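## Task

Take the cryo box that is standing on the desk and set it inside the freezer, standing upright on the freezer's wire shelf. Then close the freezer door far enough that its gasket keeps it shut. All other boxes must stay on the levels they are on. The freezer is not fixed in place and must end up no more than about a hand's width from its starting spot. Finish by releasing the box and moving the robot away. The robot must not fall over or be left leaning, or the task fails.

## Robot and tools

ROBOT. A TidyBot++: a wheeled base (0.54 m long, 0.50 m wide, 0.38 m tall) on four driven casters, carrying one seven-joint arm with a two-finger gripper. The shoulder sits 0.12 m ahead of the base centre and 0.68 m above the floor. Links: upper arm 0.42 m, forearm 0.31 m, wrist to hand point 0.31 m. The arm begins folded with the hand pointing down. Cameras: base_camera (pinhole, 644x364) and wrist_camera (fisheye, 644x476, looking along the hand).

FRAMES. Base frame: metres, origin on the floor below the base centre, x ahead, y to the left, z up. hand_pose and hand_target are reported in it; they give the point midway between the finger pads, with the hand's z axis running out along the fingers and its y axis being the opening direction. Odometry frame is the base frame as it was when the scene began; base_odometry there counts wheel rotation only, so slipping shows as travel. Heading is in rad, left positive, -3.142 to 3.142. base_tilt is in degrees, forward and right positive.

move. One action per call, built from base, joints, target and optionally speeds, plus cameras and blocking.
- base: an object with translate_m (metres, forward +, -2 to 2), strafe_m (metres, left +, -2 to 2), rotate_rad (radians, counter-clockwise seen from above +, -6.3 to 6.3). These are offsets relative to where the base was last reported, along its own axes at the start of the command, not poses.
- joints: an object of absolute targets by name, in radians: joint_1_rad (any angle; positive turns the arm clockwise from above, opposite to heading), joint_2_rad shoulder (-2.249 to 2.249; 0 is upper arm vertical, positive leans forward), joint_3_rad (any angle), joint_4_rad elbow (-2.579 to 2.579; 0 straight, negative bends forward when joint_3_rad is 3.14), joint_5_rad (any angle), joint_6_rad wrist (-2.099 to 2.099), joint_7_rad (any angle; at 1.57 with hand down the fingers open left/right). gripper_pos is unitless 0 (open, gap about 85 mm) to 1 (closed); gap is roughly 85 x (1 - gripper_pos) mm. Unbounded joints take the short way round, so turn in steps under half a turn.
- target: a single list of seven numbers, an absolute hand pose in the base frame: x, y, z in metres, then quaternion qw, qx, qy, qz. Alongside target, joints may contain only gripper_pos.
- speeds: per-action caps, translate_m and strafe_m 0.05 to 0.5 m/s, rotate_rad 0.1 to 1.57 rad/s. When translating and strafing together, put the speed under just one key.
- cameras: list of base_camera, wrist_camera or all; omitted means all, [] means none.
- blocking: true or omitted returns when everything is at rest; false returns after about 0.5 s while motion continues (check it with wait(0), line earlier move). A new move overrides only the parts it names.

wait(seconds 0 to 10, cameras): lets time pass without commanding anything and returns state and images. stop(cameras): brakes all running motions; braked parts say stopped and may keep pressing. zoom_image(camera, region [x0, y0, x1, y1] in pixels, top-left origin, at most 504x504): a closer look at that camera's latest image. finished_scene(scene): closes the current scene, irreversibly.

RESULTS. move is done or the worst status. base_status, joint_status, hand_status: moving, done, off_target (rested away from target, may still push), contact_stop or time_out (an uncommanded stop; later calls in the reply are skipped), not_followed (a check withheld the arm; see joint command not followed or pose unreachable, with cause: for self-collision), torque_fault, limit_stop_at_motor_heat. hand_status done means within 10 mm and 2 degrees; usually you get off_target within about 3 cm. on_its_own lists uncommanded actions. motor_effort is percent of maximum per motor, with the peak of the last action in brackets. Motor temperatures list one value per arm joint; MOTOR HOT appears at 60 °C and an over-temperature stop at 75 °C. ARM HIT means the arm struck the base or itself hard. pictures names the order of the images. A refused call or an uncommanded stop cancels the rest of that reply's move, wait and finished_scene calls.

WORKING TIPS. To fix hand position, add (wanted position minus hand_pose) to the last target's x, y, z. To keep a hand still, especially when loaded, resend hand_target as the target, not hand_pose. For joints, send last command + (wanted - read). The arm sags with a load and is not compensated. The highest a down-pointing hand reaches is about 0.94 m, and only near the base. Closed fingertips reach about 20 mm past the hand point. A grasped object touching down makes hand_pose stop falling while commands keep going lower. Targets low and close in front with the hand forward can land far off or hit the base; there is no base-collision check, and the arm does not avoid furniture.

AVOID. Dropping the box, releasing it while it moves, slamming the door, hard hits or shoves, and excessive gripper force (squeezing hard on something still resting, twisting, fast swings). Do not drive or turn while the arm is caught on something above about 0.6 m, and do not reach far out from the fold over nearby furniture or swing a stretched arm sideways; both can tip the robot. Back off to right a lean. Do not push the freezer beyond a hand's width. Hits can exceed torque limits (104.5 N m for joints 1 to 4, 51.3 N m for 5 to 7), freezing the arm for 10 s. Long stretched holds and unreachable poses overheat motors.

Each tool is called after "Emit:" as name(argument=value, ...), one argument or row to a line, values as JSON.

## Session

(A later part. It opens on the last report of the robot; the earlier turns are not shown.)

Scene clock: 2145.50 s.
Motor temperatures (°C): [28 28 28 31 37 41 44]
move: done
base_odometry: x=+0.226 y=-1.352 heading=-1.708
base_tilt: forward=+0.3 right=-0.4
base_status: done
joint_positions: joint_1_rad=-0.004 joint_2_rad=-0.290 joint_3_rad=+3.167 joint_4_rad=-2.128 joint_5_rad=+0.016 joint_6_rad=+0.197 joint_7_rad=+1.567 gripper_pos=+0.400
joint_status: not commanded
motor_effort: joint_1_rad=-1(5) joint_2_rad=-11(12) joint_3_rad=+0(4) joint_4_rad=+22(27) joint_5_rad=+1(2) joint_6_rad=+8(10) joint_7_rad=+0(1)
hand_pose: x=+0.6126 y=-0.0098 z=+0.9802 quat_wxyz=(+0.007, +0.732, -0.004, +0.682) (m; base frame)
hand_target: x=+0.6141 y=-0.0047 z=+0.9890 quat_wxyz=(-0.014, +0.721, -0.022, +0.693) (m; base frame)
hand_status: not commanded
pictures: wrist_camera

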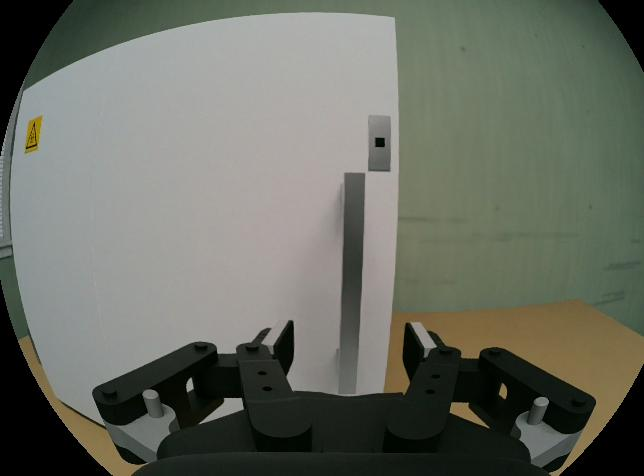

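Emit:
move(
  base={"translate_m": -0.32},
  speeds={"translate_m": 0.3},
  cameras=["wrist_camera", "base_camera"],
)

Emit:
zoom_image(
  camera="wrist_camera",
  region=[120, 60, 500, 400],
)

Scene clock: 2151.40 s.
Motor temperatures (°C): [28 28 28 31 37 41 44]
move: done
base_odometry: x=+0.270 y=-1.035 heading=-1.708
base_tilt: forward=+0.2 right=-0.5
base_status: done
joint_positions: joint_1_rad=-0.004 joint_2_rad=-0.286 joint_3_rad=+3.167 joint_4_rad=-2.128 joint_5_rad=+0.016 joint_6_rad=+0.197 joint_7_rad=+1.567 gripper_pos=+0.400
joint_status: not commanded
motor_effort: joint_1_rad=-1(1) joint_2_rad=-11(13) joint_3_rad=+1(1) joint_4_rad=+22(22) joint_5_rad=+1(1) joint_6_rad=+8(9) joint_7_rad=+0(1)
hand_pose: x=+0.6137 y=-0.0098 z=+0.9784 quat_wxyz=(+0.007, +0.733, -0.004, +0.680) (m; base frame)
hand_target: x=+0.6141 y=-0.0047 z=+0.9890 quat_wxyz=(-0.014, +0.721, -0.022, +0.693) (m; base frame)
hand_status: not commanded
pictures: base_camera, wrist_camera

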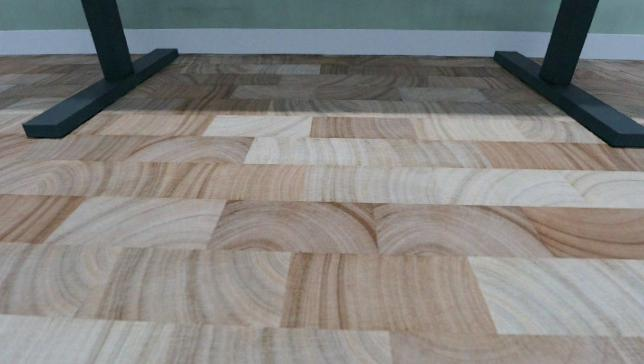

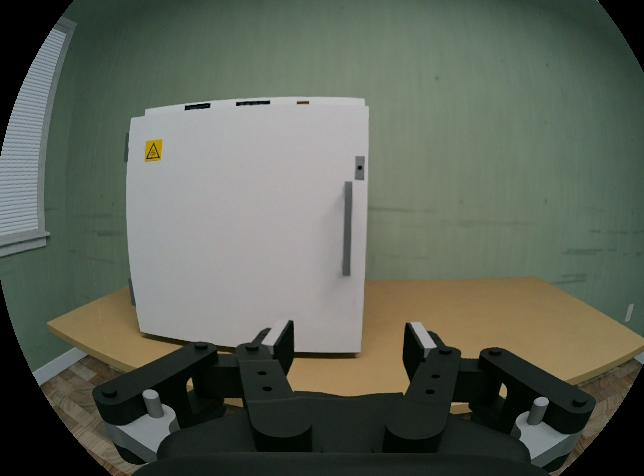

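Scaled by 1.326.

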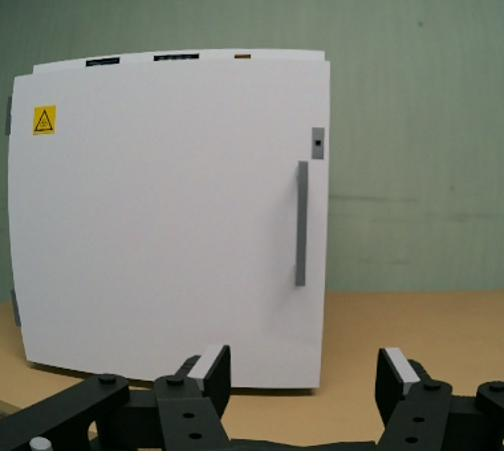

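Emit:
move(
  base={"translate_m": 0.30, "strafe_m": -0.575, "rotate_rad": 0.7},
  speeds={"translate_m": 0.4, "rotate_rad": 0.8},
  cameras=["wrist_camera", "base_camera"],
)

Emit:
zoom_image(
  camera="wrist_camera",
  region=[120, 60, 500, 400],
)

Scene clock: 2190.57 s.
Motor temperatures (°C): [28 28 28 31 37 41 44]
move: done
base_odometry: x=-0.341 y=-1.254 heading=-1.007
base_tilt: forward=+0.3 right=-0.5
base_status: done
joint_positions: joint_1_rad=-0.004 joint_2_rad=-0.286 joint_3_rad=+3.164 joint_4_rad=-2.128 joint_5_rad=+0.016 joint_6_rad=+0.197 joint_7_rad=+1.567 gripper_pos=+0.400
joint_status: not commanded
motor_effort: joint_1_rad=-1(2) joint_2_rad=-11(12) joint_3_rad=+0(2) joint_4_rad=+22(22) joint_5_rad=+1(1) joint_6_rad=+8(9) joint_7_rad=+0(1)
hand_pose: x=+0.6137 y=-0.0081 z=+0.9784 quat_wxyz=(+0.007, +0.733, -0.003, +0.680) (m; base frame)
hand_target: x=+0.6141 y=-0.0047 z=+0.9890 quat_wxyz=(-0.014, +0.721, -0.022, +0.693) (m; base frame)
hand_status: not commanded
pictures: base_camera, wrist_camera

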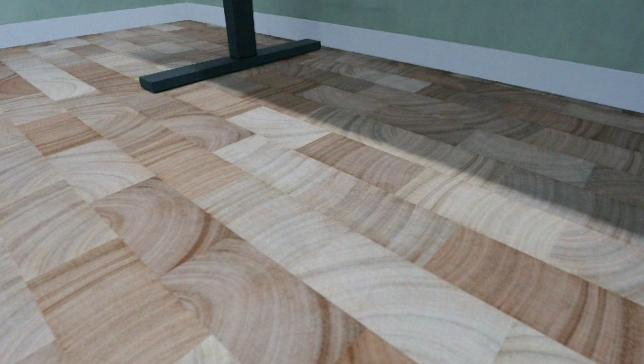

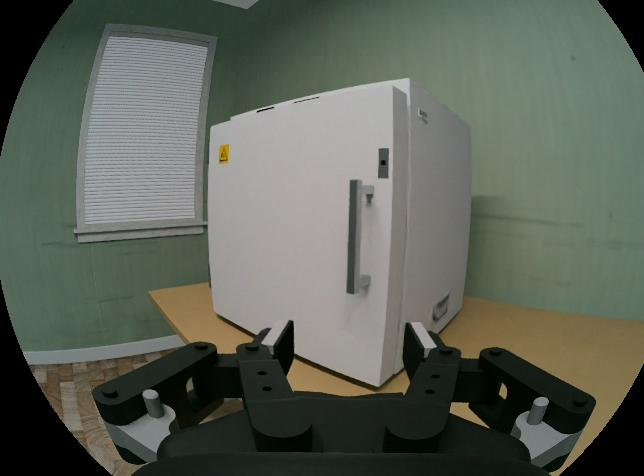

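Scaled by 1.326.

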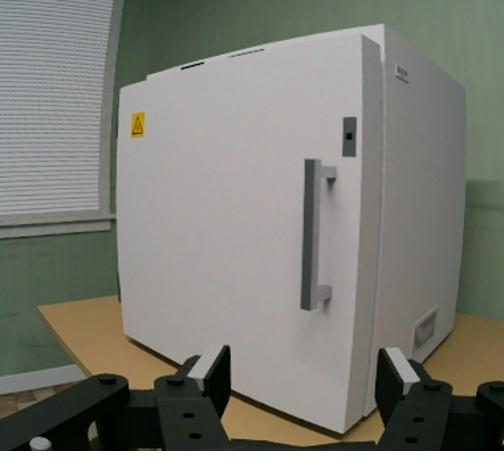

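Emit:
zoom_image(
  camera="wrist_camera",
  region=[360, 70, 480, 190],
)

Emit:
zoom_image(
  camera="wrist_camera",
  region=[360, 190, 480, 320],
)

Scaled by 4.200.

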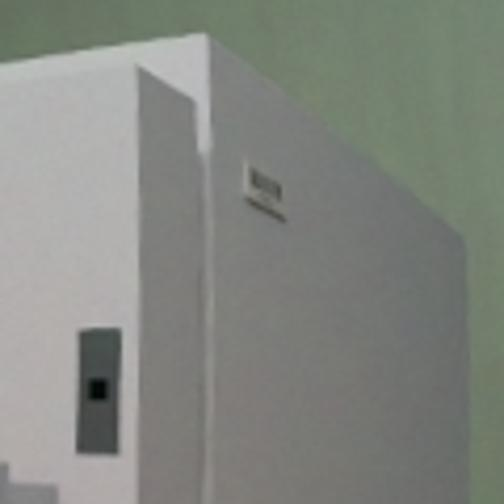

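Scaled by 3.877.

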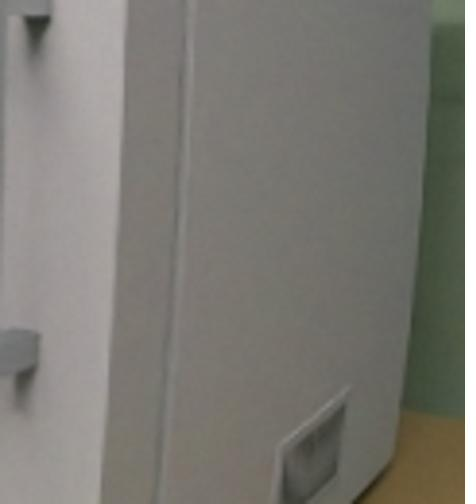

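Emit:
zoom_image(
  camera="wrist_camera",
  region=[385, 78, 425, 118],
)

Emit:
zoom_image(
  camera="wrist_camera",
  region=[370, 330, 430, 400],
)

Scaled by 12.600.

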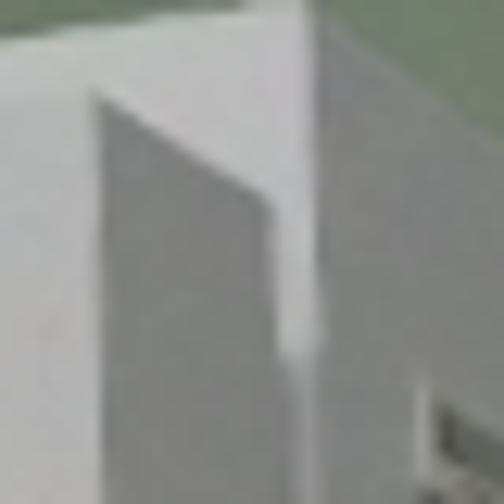

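Scaled by 7.200.

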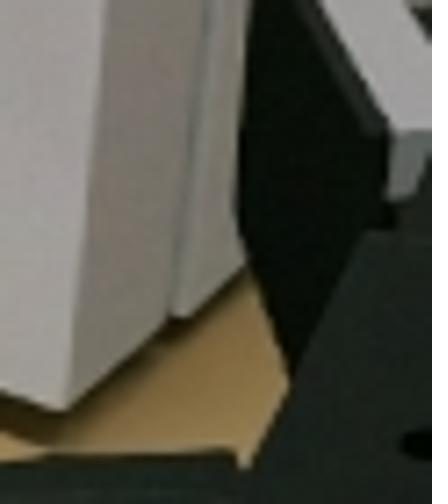

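Emit:
finished_scene(
  scene=1,
)

The scene is finished: the task was done.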